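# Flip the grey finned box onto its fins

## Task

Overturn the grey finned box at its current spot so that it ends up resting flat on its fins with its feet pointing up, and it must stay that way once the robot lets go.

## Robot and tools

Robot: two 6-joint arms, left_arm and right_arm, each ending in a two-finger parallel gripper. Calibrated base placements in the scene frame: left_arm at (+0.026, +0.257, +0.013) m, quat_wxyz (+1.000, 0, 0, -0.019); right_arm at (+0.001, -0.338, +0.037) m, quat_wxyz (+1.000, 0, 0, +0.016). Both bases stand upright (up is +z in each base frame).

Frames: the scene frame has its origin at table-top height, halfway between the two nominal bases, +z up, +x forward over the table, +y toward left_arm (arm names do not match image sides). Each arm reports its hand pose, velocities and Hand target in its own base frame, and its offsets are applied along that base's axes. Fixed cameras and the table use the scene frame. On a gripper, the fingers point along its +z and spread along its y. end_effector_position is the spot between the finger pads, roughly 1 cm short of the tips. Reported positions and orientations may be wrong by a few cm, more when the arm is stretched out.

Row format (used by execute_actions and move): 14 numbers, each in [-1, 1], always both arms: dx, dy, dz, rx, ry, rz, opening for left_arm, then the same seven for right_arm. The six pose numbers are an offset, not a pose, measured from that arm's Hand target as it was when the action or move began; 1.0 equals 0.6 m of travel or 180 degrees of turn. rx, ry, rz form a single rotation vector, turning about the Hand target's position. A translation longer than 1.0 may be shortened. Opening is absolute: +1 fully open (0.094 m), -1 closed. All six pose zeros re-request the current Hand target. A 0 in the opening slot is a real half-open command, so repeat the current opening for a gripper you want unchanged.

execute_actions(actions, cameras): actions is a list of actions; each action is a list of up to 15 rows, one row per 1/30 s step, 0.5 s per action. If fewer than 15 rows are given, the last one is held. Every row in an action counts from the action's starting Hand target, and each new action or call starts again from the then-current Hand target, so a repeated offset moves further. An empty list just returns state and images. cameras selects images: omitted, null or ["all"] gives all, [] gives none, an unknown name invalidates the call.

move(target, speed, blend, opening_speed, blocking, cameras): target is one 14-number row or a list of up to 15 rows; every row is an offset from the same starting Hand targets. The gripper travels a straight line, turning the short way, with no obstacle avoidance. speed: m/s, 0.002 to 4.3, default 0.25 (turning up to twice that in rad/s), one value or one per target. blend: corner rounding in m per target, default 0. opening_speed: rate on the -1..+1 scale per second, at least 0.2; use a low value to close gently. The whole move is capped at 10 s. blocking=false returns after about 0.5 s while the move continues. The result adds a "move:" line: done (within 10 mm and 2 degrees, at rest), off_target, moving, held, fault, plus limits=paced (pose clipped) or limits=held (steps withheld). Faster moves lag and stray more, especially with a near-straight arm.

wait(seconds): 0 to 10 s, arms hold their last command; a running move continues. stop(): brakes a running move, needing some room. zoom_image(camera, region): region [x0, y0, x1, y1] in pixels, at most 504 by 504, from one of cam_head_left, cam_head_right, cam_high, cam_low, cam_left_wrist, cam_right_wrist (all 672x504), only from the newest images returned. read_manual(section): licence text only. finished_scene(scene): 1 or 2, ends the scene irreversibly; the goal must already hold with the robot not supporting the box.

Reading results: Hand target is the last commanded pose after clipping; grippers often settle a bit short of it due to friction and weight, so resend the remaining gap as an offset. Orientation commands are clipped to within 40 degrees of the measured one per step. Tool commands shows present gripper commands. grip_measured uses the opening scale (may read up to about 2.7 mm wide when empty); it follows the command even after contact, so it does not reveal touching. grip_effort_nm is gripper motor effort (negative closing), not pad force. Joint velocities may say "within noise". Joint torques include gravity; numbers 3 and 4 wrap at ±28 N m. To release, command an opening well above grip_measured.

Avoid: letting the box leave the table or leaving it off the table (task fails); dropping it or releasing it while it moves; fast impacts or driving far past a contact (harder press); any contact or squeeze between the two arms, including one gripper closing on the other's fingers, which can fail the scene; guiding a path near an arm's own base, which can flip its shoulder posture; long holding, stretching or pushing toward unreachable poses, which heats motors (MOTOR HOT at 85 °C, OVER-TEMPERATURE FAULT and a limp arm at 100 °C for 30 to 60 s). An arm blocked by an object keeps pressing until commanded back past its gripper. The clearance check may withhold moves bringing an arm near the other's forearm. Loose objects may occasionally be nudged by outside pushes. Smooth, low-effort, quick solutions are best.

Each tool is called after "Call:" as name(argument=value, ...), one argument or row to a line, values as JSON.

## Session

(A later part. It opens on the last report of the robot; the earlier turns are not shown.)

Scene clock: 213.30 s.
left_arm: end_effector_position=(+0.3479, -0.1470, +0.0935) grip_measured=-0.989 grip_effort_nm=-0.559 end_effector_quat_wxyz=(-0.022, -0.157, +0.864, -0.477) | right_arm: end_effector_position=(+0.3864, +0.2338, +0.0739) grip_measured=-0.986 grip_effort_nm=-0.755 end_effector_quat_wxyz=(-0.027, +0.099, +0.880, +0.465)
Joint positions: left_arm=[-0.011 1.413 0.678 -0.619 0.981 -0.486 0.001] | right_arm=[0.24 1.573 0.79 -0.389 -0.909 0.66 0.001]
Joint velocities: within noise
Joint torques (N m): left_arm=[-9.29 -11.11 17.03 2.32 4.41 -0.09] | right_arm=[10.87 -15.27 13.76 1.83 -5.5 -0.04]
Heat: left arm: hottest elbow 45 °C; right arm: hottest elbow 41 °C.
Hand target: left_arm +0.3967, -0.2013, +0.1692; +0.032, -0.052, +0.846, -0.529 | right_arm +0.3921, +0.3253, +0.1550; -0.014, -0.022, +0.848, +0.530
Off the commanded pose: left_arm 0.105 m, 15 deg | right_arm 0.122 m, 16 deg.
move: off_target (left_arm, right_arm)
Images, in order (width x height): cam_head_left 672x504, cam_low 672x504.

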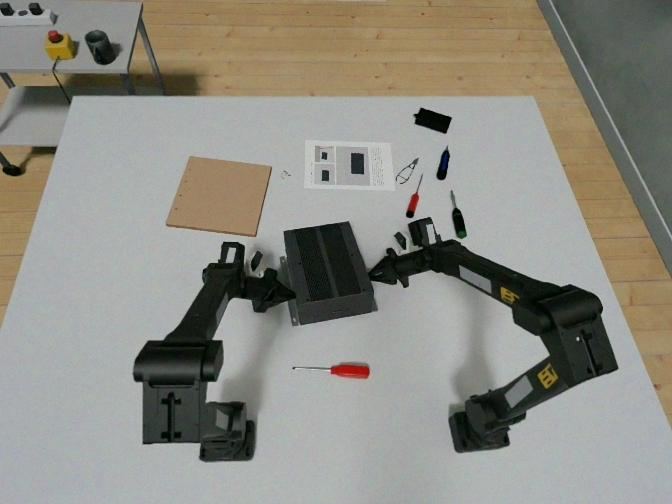

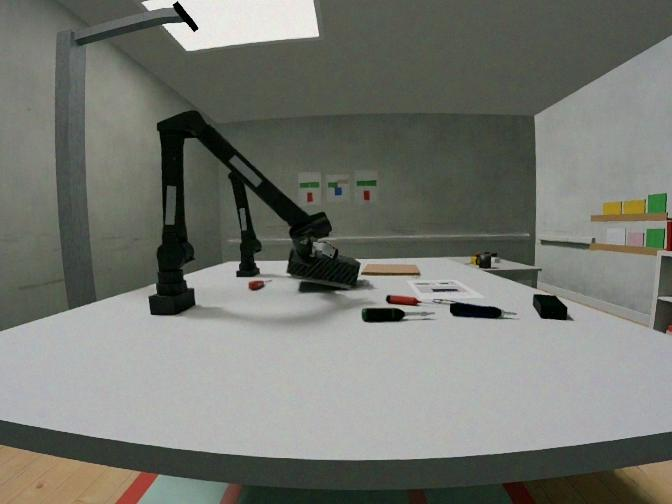

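Call:
move(
  target=[
    [0.03,0.004,0.042,0,0,0,-1,0.015,0.002,0.042,0,0,0,-1],
    [0.088,0.01,0.112,0,0,0,-1,0.068,0.006,0.112,0,0,0,-1],
  ],
  speed=0.05,
  cameras=["cam_head_left","cam_low"],
)

Scene clock: 219.87 s.
left_arm: end_effector_position=(+0.4253, -0.1276, +0.1719) grip_measured=-0.989 grip_effort_nm=-0.564 end_effector_quat_wxyz=(+0.013, -0.151, +0.863, -0.481) | right_arm: end_effector_position=(+0.4377, +0.2441, +0.1544) grip_measured=-0.986 grip_effort_nm=-0.755 end_effector_quat_wxyz=(-0.022, +0.085, +0.872, +0.482)
Joint positions: left_arm=[0.038 1.442 0.955 -0.832 0.984 -0.444 0.001] | right_arm=[0.227 1.556 1.016 -0.619 -0.948 0.636 0.001]
Joint velocities: within noise
Joint torques (N m): left_arm=[-10.99 -10.81 16.7 1.61 4.6 -0.07] | right_arm=[10.99 -15.27 14.06 1.8 -4.19 -0.13]
Heat: left arm: hottest wrist yaw 52 °C; right arm: hottest wrist yaw 51 °C.
Hand target: left_arm +0.4495, -0.1953, +0.2364; +0.032, -0.052, +0.846, -0.529 | right_arm +0.4328, +0.3289, +0.2221; -0.014, -0.022, +0.848, +0.529
Off the commanded pose: left_arm 0.097 m, 13 deg | right_arm 0.109 m, 14 deg.
move: off_target (left_arm, right_arm)
Images, in order (width x height): cam_head_left 672x504, cam_low 672x504.

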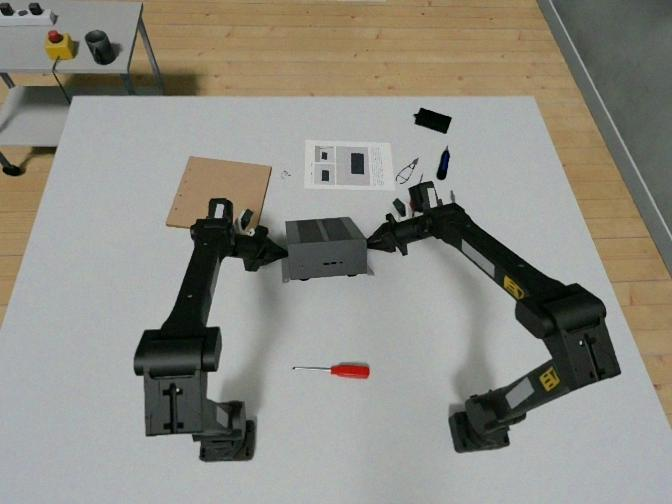

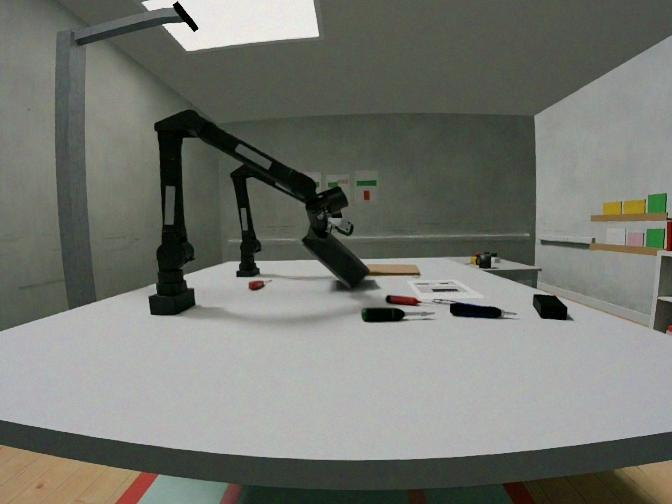

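Call:
move(
  target=[
    [0.13,0.016,0.045,0,0,0,-1,0.135,0.012,0.045,0,0,0,-1],
    [0.208,0.025,0.04,0,0,0,-1,0.213,0.018,0.04,0,0,0,-1],
  ],
  speed=0.06,
  blend=0.01,
  cameras=["cam_head_left","cam_low"],
)

Call:
zoom_image(
  camera="cam_low",
  region=[320, 180, 430, 300],
)

Scene clock: 228.63 s.
left_arm: end_effector_position=(+0.5759, -0.1082, +0.2323) grip_measured=-0.989 grip_effort_nm=-0.564 end_effector_quat_wxyz=(+0.052, -0.118, +0.854, -0.504) | right_arm: end_effector_position=(+0.5671, +0.2544, +0.2043) grip_measured=-0.986 grip_effort_nm=-0.755 end_effector_quat_wxyz=(-0.014, +0.065, +0.863, +0.501)
Joint positions: left_arm=[0.07 1.74 1.461 -0.996 1.036 -0.374 0.001] | right_arm=[0.187 1.818 1.49 -0.857 -1.005 0.552 0.001]
Joint velocities: within noise
Joint torques (N m): left_arm=[-10.34 -15.03 13.05 0.27 2.92 0] | right_arm=[9.52 -16.56 14.04 1.59 -2.88 -0.19]
Heat: left arm: hottest wrist yaw 59 °C; right arm: hottest wrist yaw 53 °C.
Hand target: left_arm +0.5743, -0.1802, +0.2605; +0.033, -0.052, +0.846, -0.530 | right_arm +0.5607, +0.3396, +0.2462; -0.014, -0.022, +0.848, +0.530
Off the commanded pose: left_arm 0.077 m, 9 deg | right_arm 0.095 m, 11 deg.
move: off_target (left_arm, right_arm)
Images, in order (width x height): cam_head_left 672x504, cam_low 672x504.

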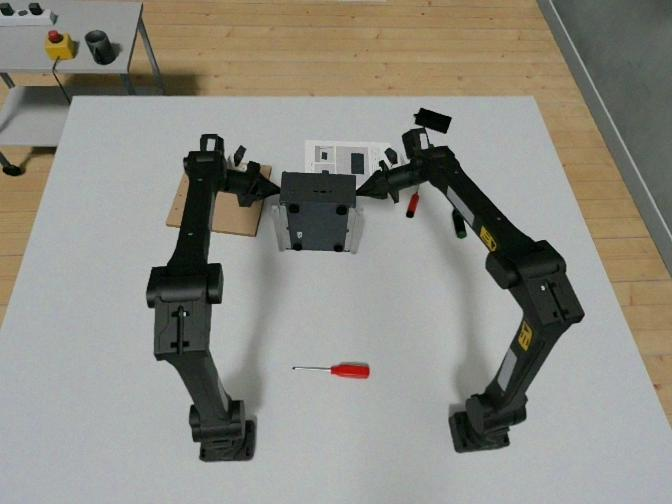

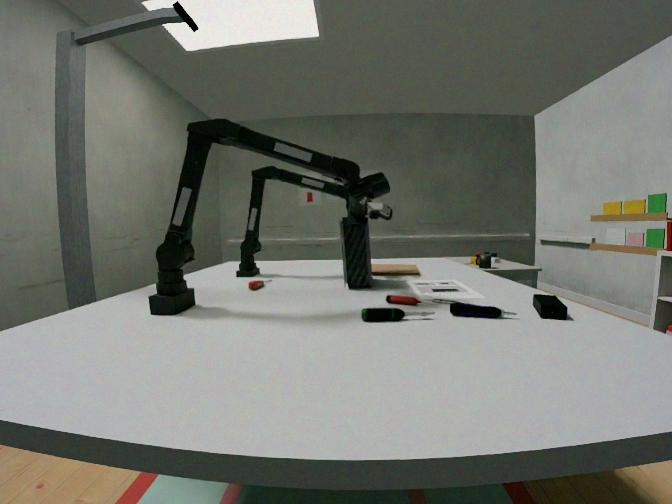

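Scaled by 4.200.

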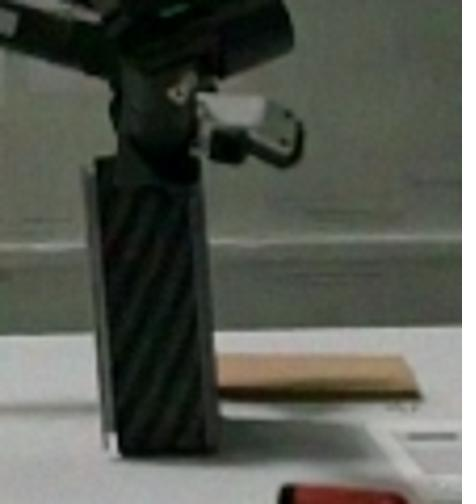

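Call:
move(
  target=[
    [0.02,0,-0.03,0,0,0,-1,0.028,0,-0.05,0,0,0,-1],
    [0.026,0.0,-0.05,0,0,0,-1,0.035,0,-0.07,0,0,0,-1],
    [0.026,0.12,-0.05,0,0,0,-1,0.03,-0.15,-0.07,0,0,0,-1],
    [0.026,0.22,-0.05,0,0,0,-1,0.03,-0.26,-0.05,0,0,0,-1],
  ],
  speed=[0.04,0.04,0.04,0.1],
)

Call:
zoom_image(
  camera="cam_low",
  region=[320, 180, 430, 300],
)

Scene clock: 241.43 s.
left_arm: end_effector_position=(+0.5778, -0.0512, +0.2319) grip_measured=-0.989 grip_effort_nm=-0.564 end_effector_quat_wxyz=(+0.028, -0.058, +0.845, -0.531) | right_arm: end_effector_position=(+0.5651, +0.1870, +0.2062) grip_measured=-0.986 grip_effort_nm=-0.750 end_effector_quat_wxyz=(-0.029, -0.015, +0.849, +0.528)
Joint positions: left_arm=[0.182 1.892 1.659 -1.462 1.117 0.122 0.001] | right_arm=[0.058 1.913 1.626 -1.311 -1.113 0.007 0.001]
Joint velocities: within noise
Joint torques (N m): left_arm=[-0.67 -14.68 11.85 0.09 0.62 0.03] | right_arm=[-1.2 -16.26 10.88 0.16 -0.79 -0.17]
Heat: left arm: hottest wrist yaw 53 °C; right arm: hottest elbow 47 °C.
Hand target: left_arm +0.5899, -0.0481, +0.2305; +0.033, -0.052, +0.846, -0.530 | right_arm +0.5786, +0.1837, +0.2162; -0.014, -0.022, +0.848, +0.530
Off the commanded pose: left_arm 0.013 m, 1 deg | right_arm 0.017 m, 2 deg.
move: off_target (left_arm, right_arm)

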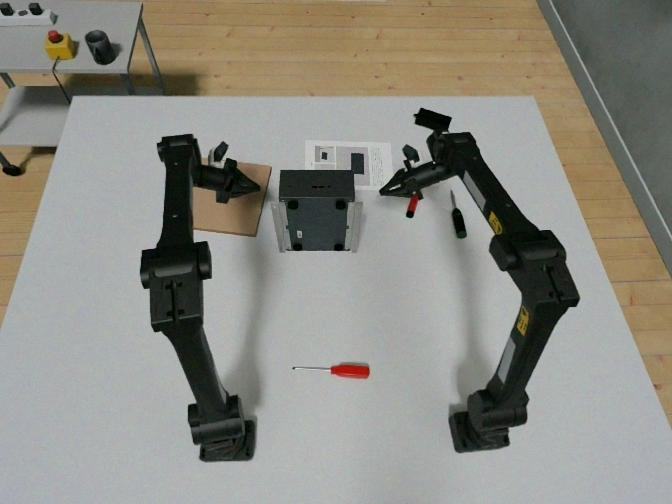

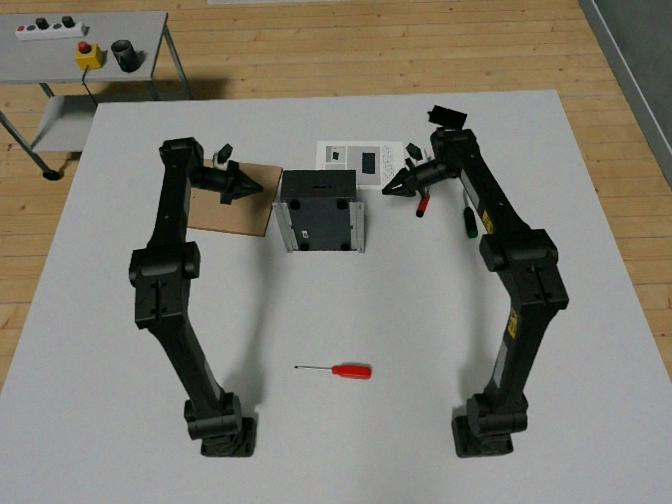

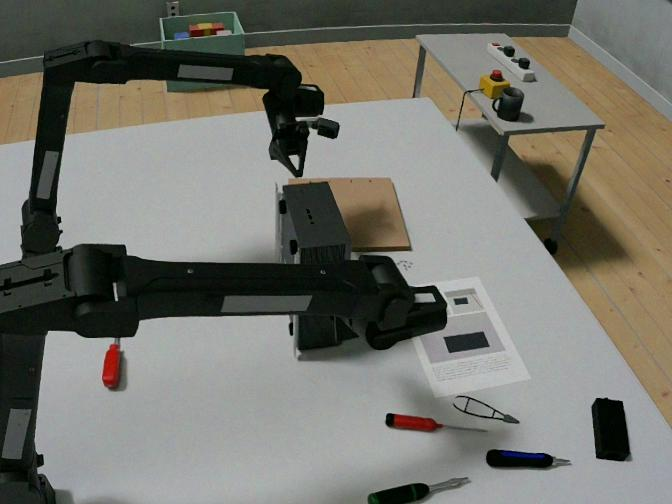

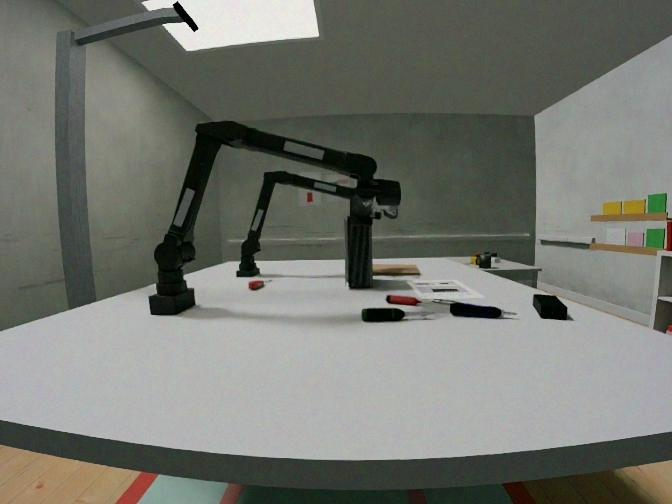

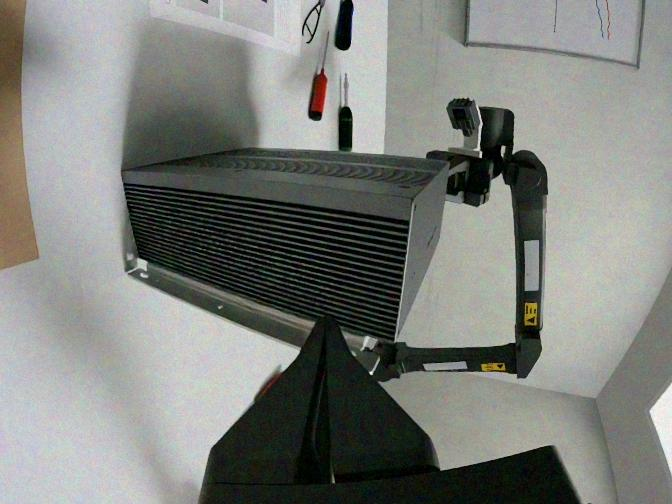

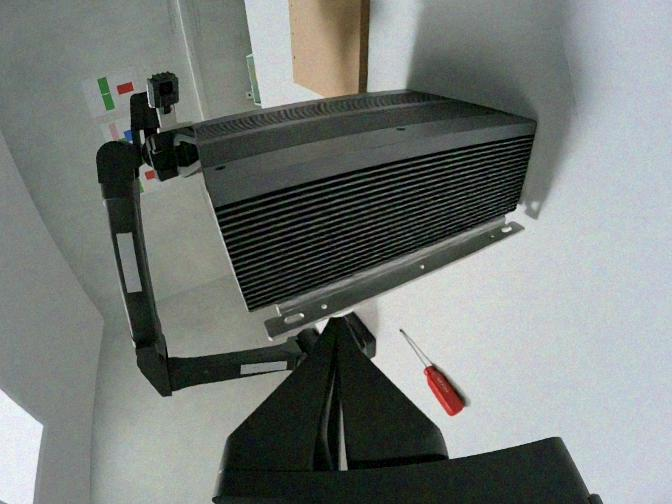

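Scaled by 4.200.

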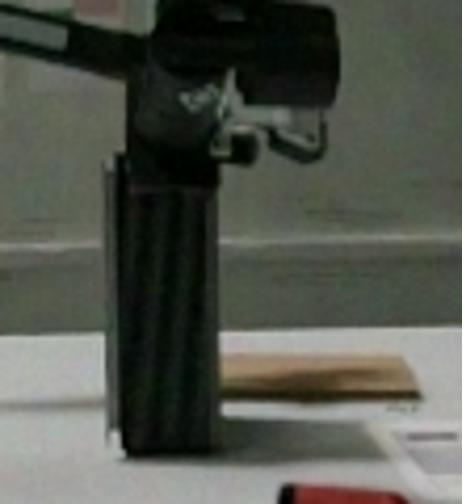

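Call:
move(
  target=[
    [-0.04,0.07,0.0,0.032,-0.219,-0.122,-0.4,-0.025,-0.10,0.0,-0.001,-0.22,0.113,-0.4],
    [-0.10,0.03,-0.233,0.064,-0.439,-0.244,-0.4,-0.053,-0.057,-0.235,-0.0015,-0.441,0.226,-0.4],
  ],
  speed=0.25,
  cameras=["cam_left_wrist","cam_right_wrist"],
)

Scene clock: 266.83 s.
left_arm: end_effector_position=(+0.5294, -0.0255, +0.1043) grip_measured=-0.403 grip_effort_nm=0.159 end_effector_quat_wxyz=(+0.374, +0.582, +0.641, -0.332) | right_arm: end_effector_position=(+0.5462, +0.1422, +0.0795) grip_measured=-0.401 grip_effort_nm=0.066 end_effector_quat_wxyz=(-0.350, +0.610, -0.614, -0.358)
Joint positions: left_arm=[0.235 1.928 1.379 -1.239 1.034 1.832 0.028] | right_arm=[-0.011 1.974 1.382 -1.012 -1.048 -1.594 0.028]
Joint velocities: within noise
Joint torques (N m): left_arm=[-1.61 -13.74 7.34 0.49 0.6 -0.06] | right_arm=[-0.09 -16.15 6.67 0.8 -0.58 -0.16]
Heat: left arm: hottest elbow 50 °C; right arm: hottest elbow 48 °C.
Hand target: left_arm +0.5300, -0.0301, +0.0906; +0.369, +0.585, +0.638, -0.338 | right_arm +0.5469, +0.1493, +0.0751; -0.350, +0.618, -0.607, -0.357
Off the commanded pose: left_arm 0.014 m, 1 deg | right_arm 0.008 m, 1 deg.
move: off_target (left_arm)
Images, in order (width x height): cam_left_wrist 672x504, cam_right_wrist 672x504.

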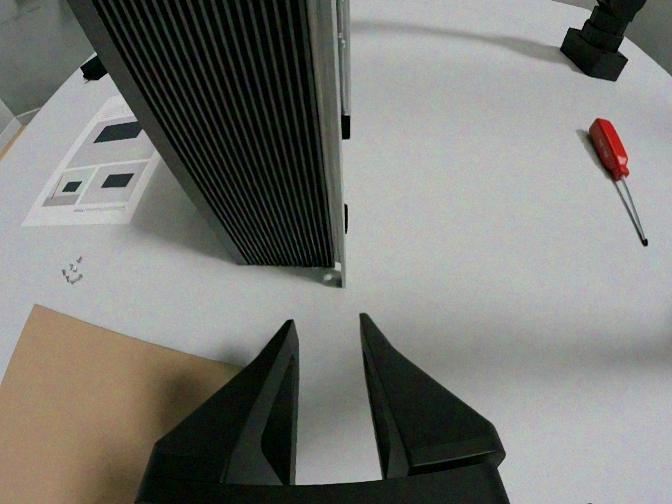

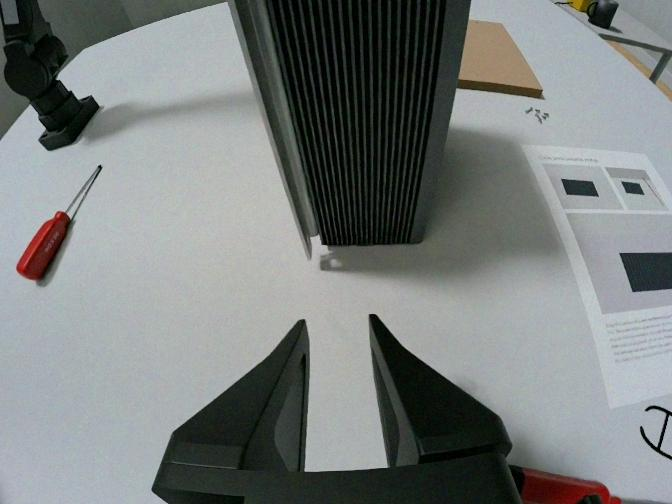

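Call:
move(
  target=[
    [-0.003,-0.07,-0.045,0,0,0,-0.2,-0.028,0.07,-0.022,0,0,0,-0.2],
    [-0.003,-0.118,-0.045,0,0,0,-0.2,-0.028,0.125,-0.022,0,0,0,-0.2],
  ],
  speed=[0.15,0.08],
  cameras=["cam_left_wrist","cam_right_wrist"],
)

Scene clock: 299.00 s.
left_arm: end_effector_position=(+0.5287, -0.0973, +0.0661) grip_measured=-0.203 grip_effort_nm=0.164 end_effector_quat_wxyz=(+0.371, +0.587, +0.637, -0.335) | right_arm: end_effector_position=(+0.5293, +0.2182, +0.0540) grip_measured=-0.202 grip_effort_nm=0.071 end_effector_quat_wxyz=(-0.345, +0.613, -0.612, -0.361)
Joint positions: left_arm=[0.099 1.928 1.264 -0.922 1.046 1.598 0.037] | right_arm=[0.13 1.961 1.274 -0.703 -1.037 -1.34 0.038]
Joint velocities: within noise
Joint torques (N m): left_arm=[-1.44 -15.27 6.69 0.92 0.79 -0.32] | right_arm=[0.91 -17.73 6.27 1.2 -0.58 0.08]
Heat: left arm: hottest elbow 46 °C; right arm: hottest elbow 44 °C.
Hand target: left_arm +0.5281, -0.1010, +0.0636; +0.369, +0.586, +0.638, -0.338 | right_arm +0.5301, +0.2244, +0.0619; -0.350, +0.618, -0.607, -0.357
Off the commanded pose: left_arm 0.004 m, 0 deg | right_arm 0.010 m, 1 deg.
move: done
Images, in order (width x height): cam_left_wrist 672x504, cam_right_wrist 672x504.

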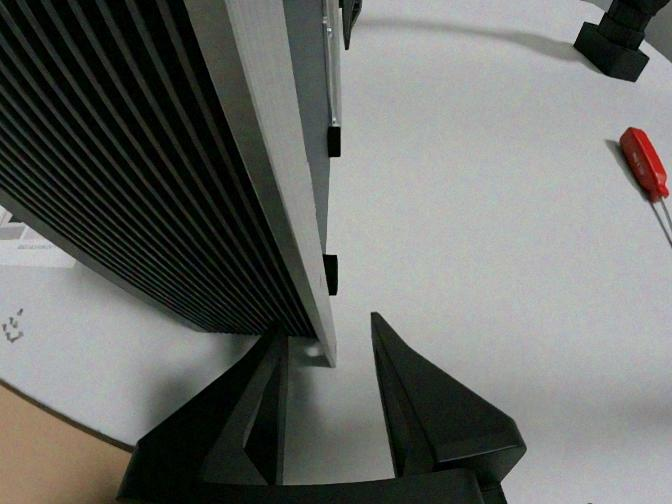

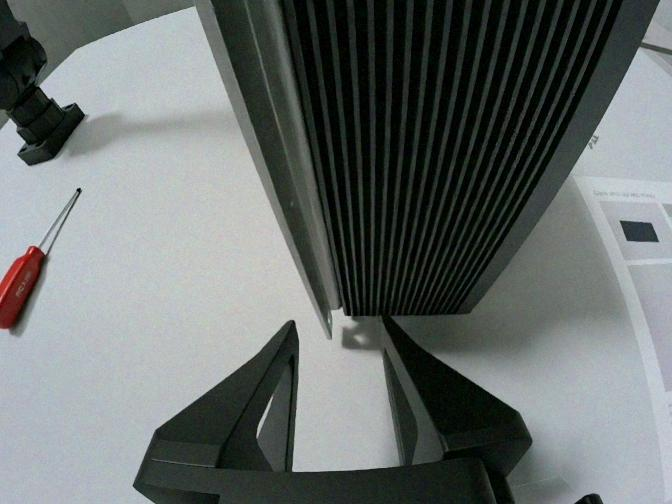

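Call:
move(
  target=[
    [0,-0.008,0,0,0,0,-0.2,0,0.022,0,0,0,0,-0.2],
    [0,-0.008,0,0,0,0,-1,0,0.022,0,0,0,0,-1],
  ],
  speed=0.06,
  opening_speed=0.6,
  cameras=["cam_left_wrist","cam_right_wrist"],
)

Scene clock: 308.83 s.
left_arm: end_effector_position=(+0.5276, -0.1019, +0.0642) grip_measured=-0.947 grip_effort_nm=-0.989 end_effector_quat_wxyz=(+0.370, +0.585, +0.637, -0.338) | right_arm: end_effector_position=(+0.5212, +0.2309, +0.0537) grip_measured=-0.986 grip_effort_nm=-0.774 end_effector_quat_wxyz=(-0.341, +0.611, -0.613, -0.367)
Joint positions: left_arm=[0.091 1.928 1.256 -0.902 1.05 1.578 0.002] | right_arm=[0.155 1.949 1.251 -0.665 -1.037 -1.293 0.001]
Joint velocities: within noise
Joint torques (N m): left_arm=[-1.44 -15.38 6.9 0.94 0.62 -0.33] | right_arm=[-0.09 -17.03 7.66 1.58 -0.33 0.04]
Heat: left arm: hottest elbow 44 °C; right arm: hottest elbow 43 °C.
Hand target: left_arm +0.5281, -0.1058, +0.0635; +0.369, +0.586, +0.638, -0.338 | right_arm +0.5302, +0.2376, +0.0621; -0.350, +0.618, -0.607, -0.357
Off the commanded pose: left_arm 0.004 m, 0 deg | right_arm 0.014 m, 2 deg.
move: off_target (right_arm)
Images, in order (width x height): cam_left_wrist 672x504, cam_right_wrist 672x504.

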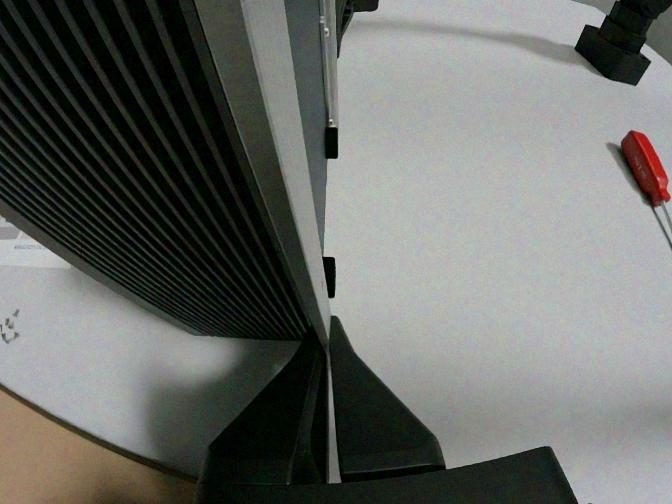

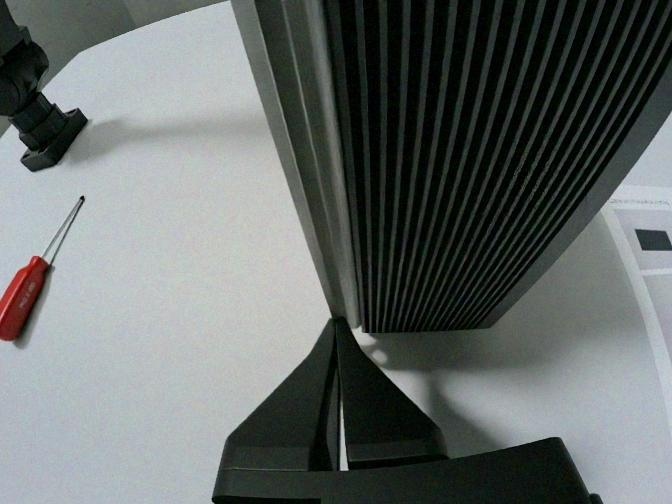

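Call:
move(
  target=[
    [0,0,0,0,0,0,-1,-0.004,0,0,0,0,0,-0.5],
    [0,0,0,0,0,0,-1,-0.006,0.025,0,0,0,0,-0.5],
    [0,0,0,0,0,0,-1,-0.006,0.025,0,0,0,0,-1],
  ],
  speed=0.06,
  opening_speed=0.8,
  cameras=["cam_left_wrist","cam_right_wrist"],
)

Scene clock: 317.43 s.
left_arm: end_effector_position=(+0.5278, -0.1020, +0.0648) grip_measured=-0.948 grip_effort_nm=-1.009 end_effector_quat_wxyz=(+0.372, +0.585, +0.637, -0.338) | right_arm: end_effector_position=(+0.5218, +0.2455, +0.0542) grip_measured=-0.935 grip_effort_nm=-0.984 end_effector_quat_wxyz=(-0.344, +0.613, -0.612, -0.362)
Joint positions: left_arm=[0.091 1.927 1.256 -0.902 1.052 1.58 0.002] | right_arm=[0.183 1.945 1.244 -0.607 -1.024 -1.241 0.003]
Joint velocities: within noise
Joint torques (N m): left_arm=[-1.55 -15.44 6.87 0.95 0.55 -0.34] | right_arm=[0.67 -17.08 7.34 1.26 -0.51 0.08]
Heat: left arm: hottest elbow 44 °C; right arm: hottest elbow 43 °C.
Hand target: left_arm +0.5281, -0.1057, +0.0636; +0.369, +0.586, +0.638, -0.338 | right_arm +0.5265, +0.2525, +0.0620; -0.350, +0.618, -0.607, -0.356
Off the commanded pose: left_arm 0.004 m, 0 deg | right_arm 0.012 m, 1 deg.
move: off_target (right_arm); target 3's new opening was sent with right_arm's hand 0.011 m and 1 deg from that target
Images, in order (width x height): cam_left_wrist 672x504, cam_right_wrist 672x504.

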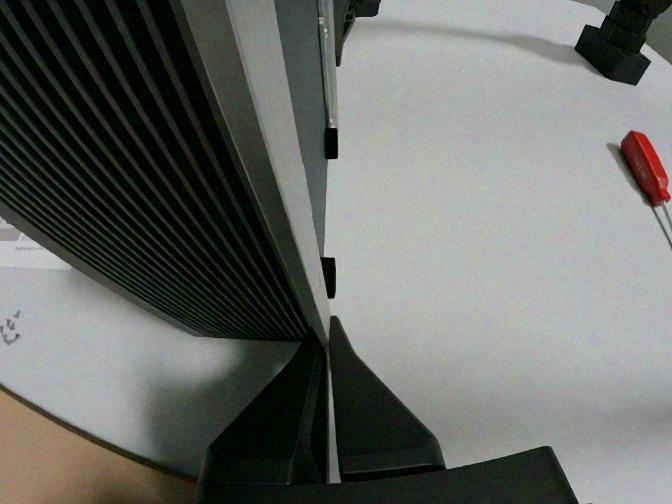

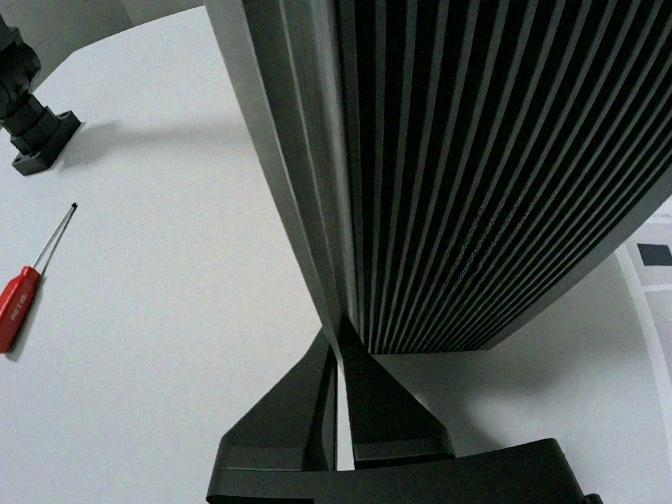

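Call:
move(
  target=[
    [0,0,0.025,0,0,0,-1,-0.006,-0.006,0.025,0,0,0,-1],
    [-0.508,-0.052,0.025,0,0,0,-1,-0.496,-0.024,0.025,0,0,0,-1],
    [-0.508,-0.052,0,0,0,0,-1,-0.496,-0.024,-0.012,0,0,0,-1],
  ],
  speed=[0.05,0.07,0.04],
)

Scene clock: 335.20 s.
left_arm: end_effector_position=(+0.2217, -0.1355, +0.0665) grip_measured=-0.948 grip_effort_nm=-1.009 end_effector_quat_wxyz=(+0.368, +0.584, +0.640, -0.336) | right_arm: end_effector_position=(+0.2179, +0.2306, +0.0524) grip_measured=-0.938 grip_effort_nm=-1.048 end_effector_quat_wxyz=(-0.341, +0.615, -0.612, -0.362)
Joint positions: left_arm=[0.062 1.196 0.369 -0.695 1.043 1.513 0.002] | right_arm=[0.356 1.276 0.336 -0.134 -0.959 -0.957 0.003]
Joint velocities: within noise
Joint torques (N m): left_arm=[-1.14 -1.32 6.2 1.39 0.86 -0.21] | right_arm=[0.44 -2.73 6.76 2.84 -0.18 0.11]
Heat: left arm: hottest elbow 43 °C; right arm: hottest elbow 42 °C.
Hand target: left_arm +0.2233, -0.1370, +0.0637; +0.369, +0.586, +0.638, -0.338 | right_arm +0.2288, +0.2381, +0.0547; -0.350, +0.618, -0.607, -0.357
Off the commanded pose: left_arm 0.004 m, 0 deg | right_arm 0.014 m, 1 deg.
move: off_target (right_arm)

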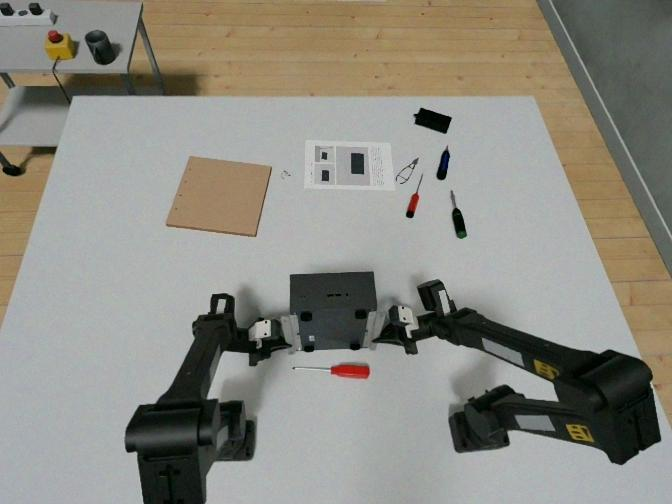

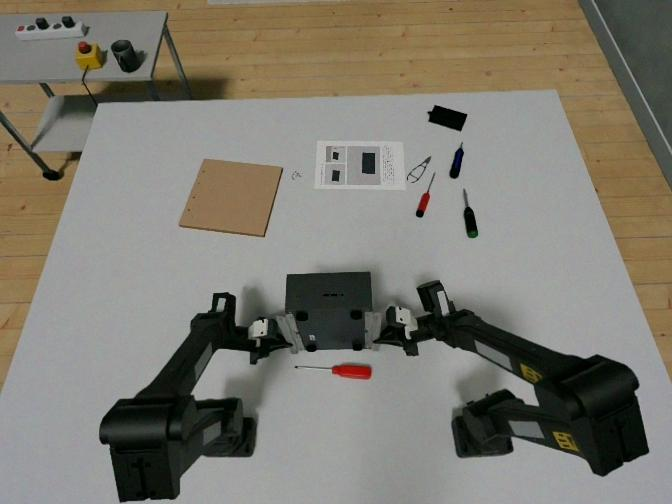

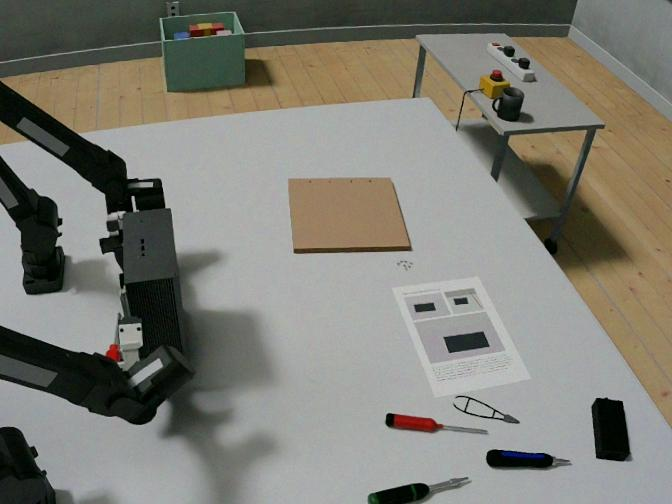

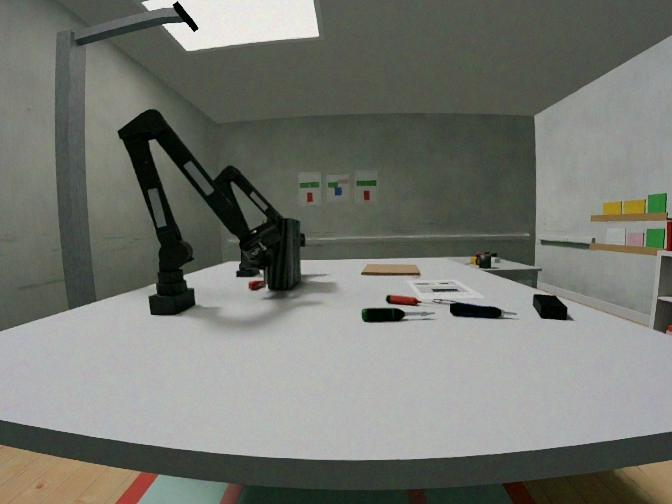

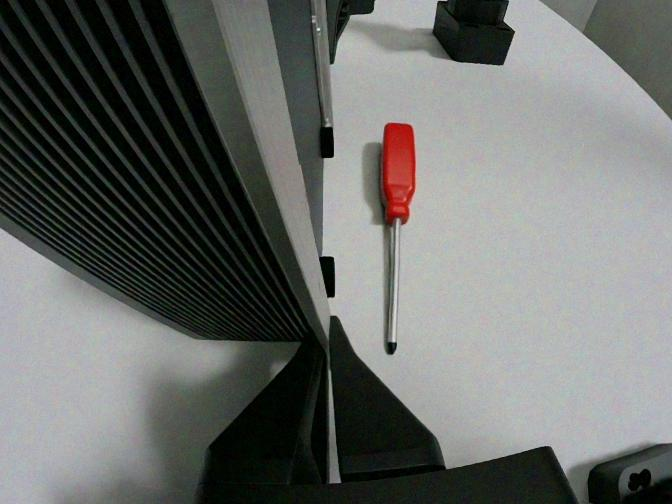

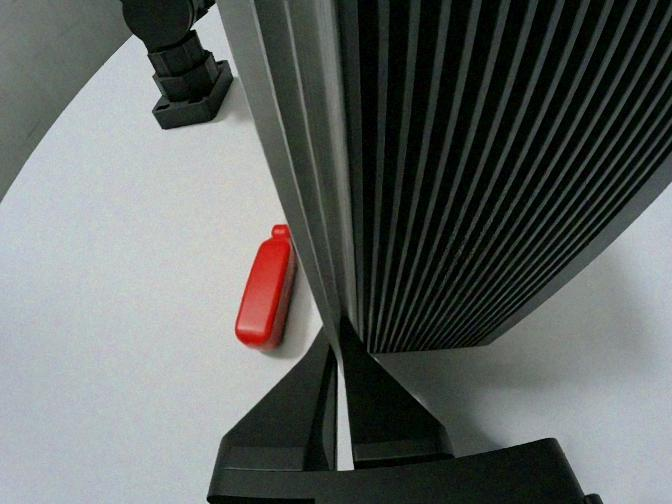

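Call:
move(
  target=[
    [0,0,0,0,0,0,-1,0,0,0,0,0,0,-1],
    [0,0,0,0,0,0,-0.4,0,0,0,0,0,0,-0.4],
    [0,0.15,0.05,0,0,0,-0.4,0,-0.16,0.05,0,0,0,-0.4],
  ],
  speed=[0.1,0.1,0.08],
)

Scene clock: 374.90 s.
left_arm: end_effector_position=(+0.2136, -0.0550, +0.0868) grip_measured=-0.403 grip_effort_nm=0.164 end_effector_quat_wxyz=(+0.350, +0.570, +0.665, -0.333) | right_arm: end_effector_position=(+0.2132, +0.1453, +0.0769) grip_measured=-0.401 grip_effort_nm=0.061 end_effector_quat_wxyz=(-0.339, +0.617, -0.609, -0.365)
Joint positions: left_arm=[0.426 1.284 0.504 -1.258 0.931 2.081 0.028] | right_arm=[-0.012 1.231 0.434 -0.868 -1.041 -1.65 0.028]
Joint velocities: within noise
Joint torques (N m): left_arm=[0.15 -3.96 8.06 -0.69 0.48 -0.08] | right_arm=[-1.38 -3.31 7.88 -0.03 -0.86 -0.19]
Heat: left arm: hottest elbow 41 °C; right arm: hottest elbow 42 °C.
Hand target: left_arm +0.2234, -0.0469, +0.0937; +0.369, +0.586, +0.638, -0.338 | right_arm +0.2288, +0.1421, +0.0847; -0.350, +0.618, -0.607, -0.357
Off the commanded pose: left_arm 0.014 m, 4 deg | right_arm 0.018 m, 2 deg.
joint sent to its limit (left arm) — joint 6 (wrist roll), upper limit. The joint targets are off in orientation, not in position.
move: off_target (left_arm, right_arm); target 2's new opening was sent with right_arm's hand 0.013 m and 1 deg from that target

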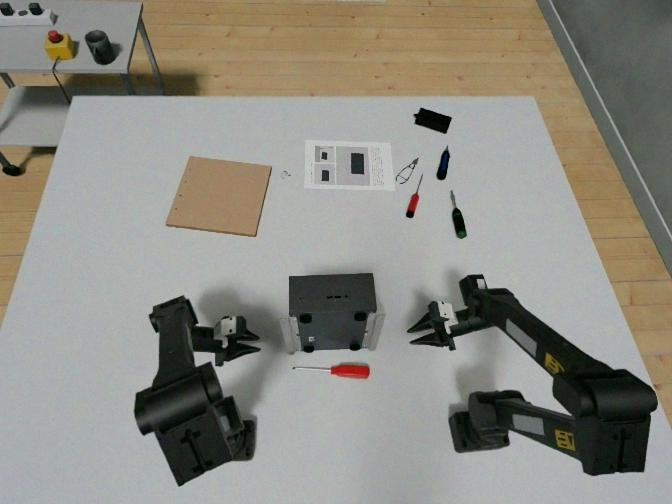

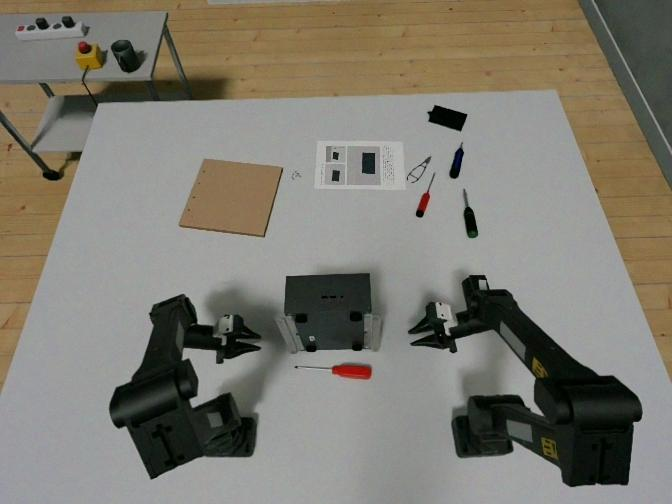

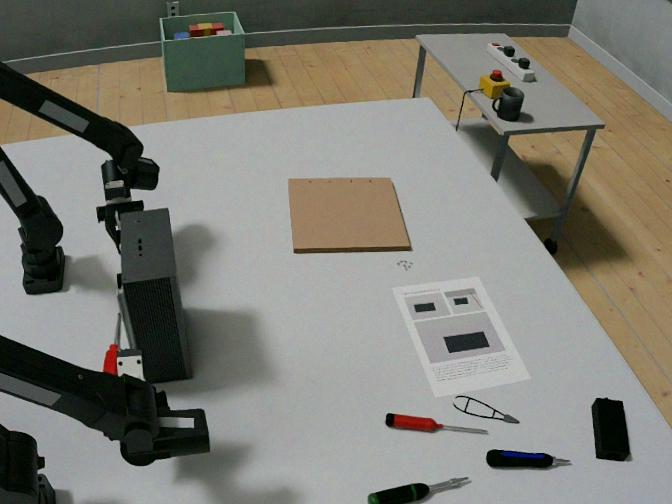

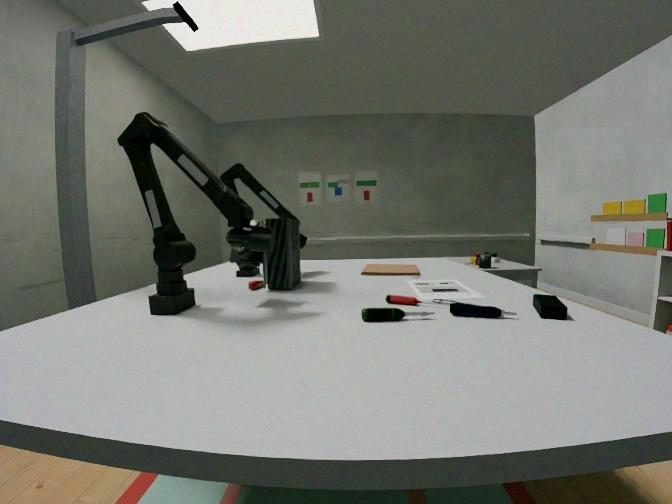

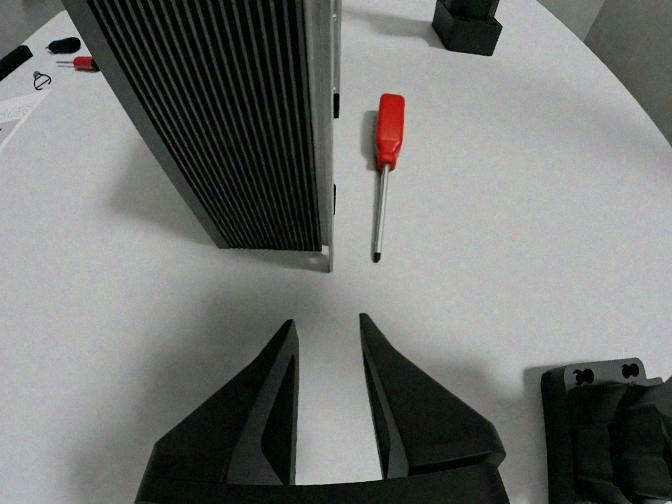

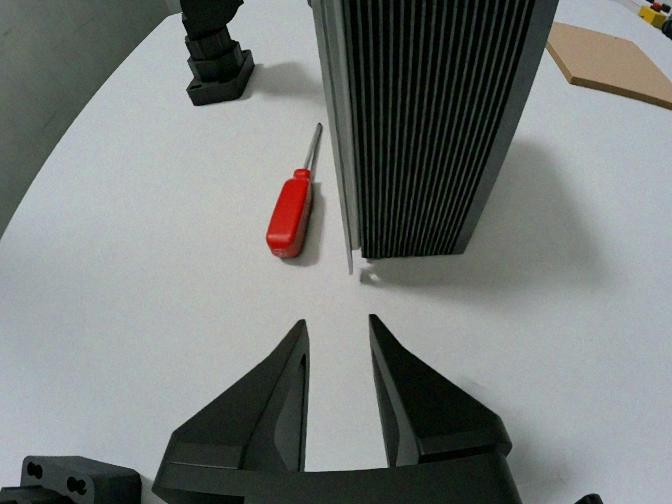

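Call:
move(
  target=[
    [0.086,0.03,0.231,-0.064,0.439,0.244,-1,0.07,-0.02,0.2,0.0015,0.441,-0.226,-1],
    [0.086,-0.093,0.231,-0.064,0.439,0.244,-1,0.07,0.096,0.2,0.0015,0.441,-0.226,-1],
  ],
  speed=[0.2,0.12],
  cameras=["cam_head_left","cam_low","cam_left_wrist","cam_right_wrist"],
)

Scene clock: 386.37 s.
left_arm: end_effector_position=(+0.2767, -0.1001, +0.2314) grip_measured=-0.989 grip_effort_nm=-0.593 end_effector_quat_wxyz=(+0.031, -0.055, +0.845, -0.532) | right_arm: end_effector_position=(+0.2720, +0.1956, +0.2018) grip_measured=-0.986 grip_effort_nm=-0.769 end_effector_quat_wxyz=(-0.018, -0.015, +0.848, +0.530)
Joint positions: left_arm=[0.207 1.108 0.785 -1.42 1.116 0.183 0.001] | right_arm=[0.148 1.12 0.712 -0.968 -1.108 0.234 0.001]
Joint velocities: within noise
Joint torques (N m): left_arm=[-1.61 -5.25 8.01 0.75 0.57 -0.24] | right_arm=[0.44 -5.54 7.41 1.22 -0.53 0]
Heat: left arm: hottest elbow 42 °C; right arm: hottest elbow 41 °C.
Hand target: left_arm +0.2750, -0.1028, +0.2323; +0.032, -0.052, +0.846, -0.530 | right_arm +0.2708, +0.1997, +0.2047; -0.014, -0.022, +0.848, +0.530
Off the commanded pose: left_arm 0.003 m, 1 deg | right_arm 0.005 m, 1 deg.
move: done
Images, in order (width x height): cam_head_left 672x504, cam_low 672x504, cam_left_wrist 672x504, cam_right_wrist 672x504.

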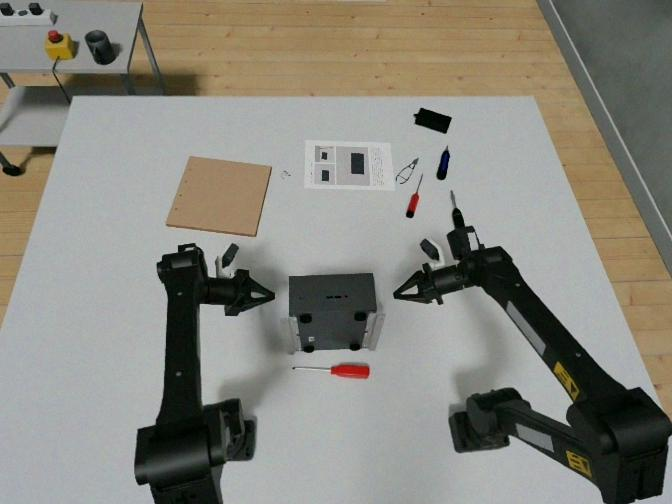

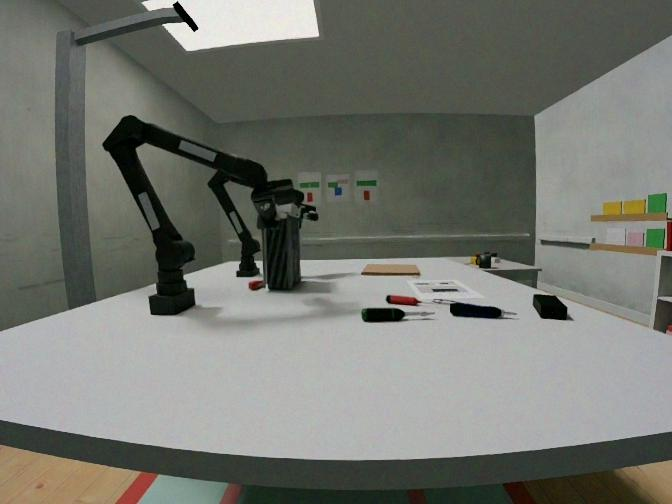

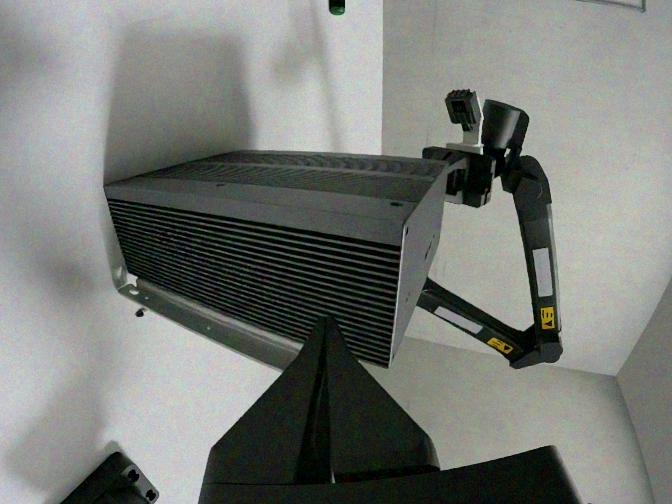

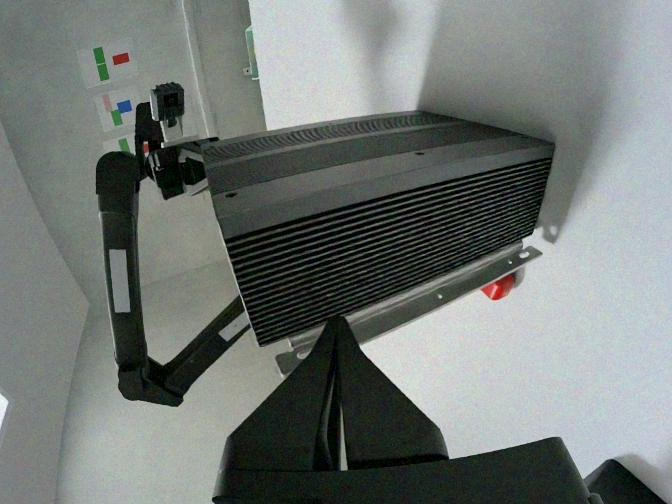

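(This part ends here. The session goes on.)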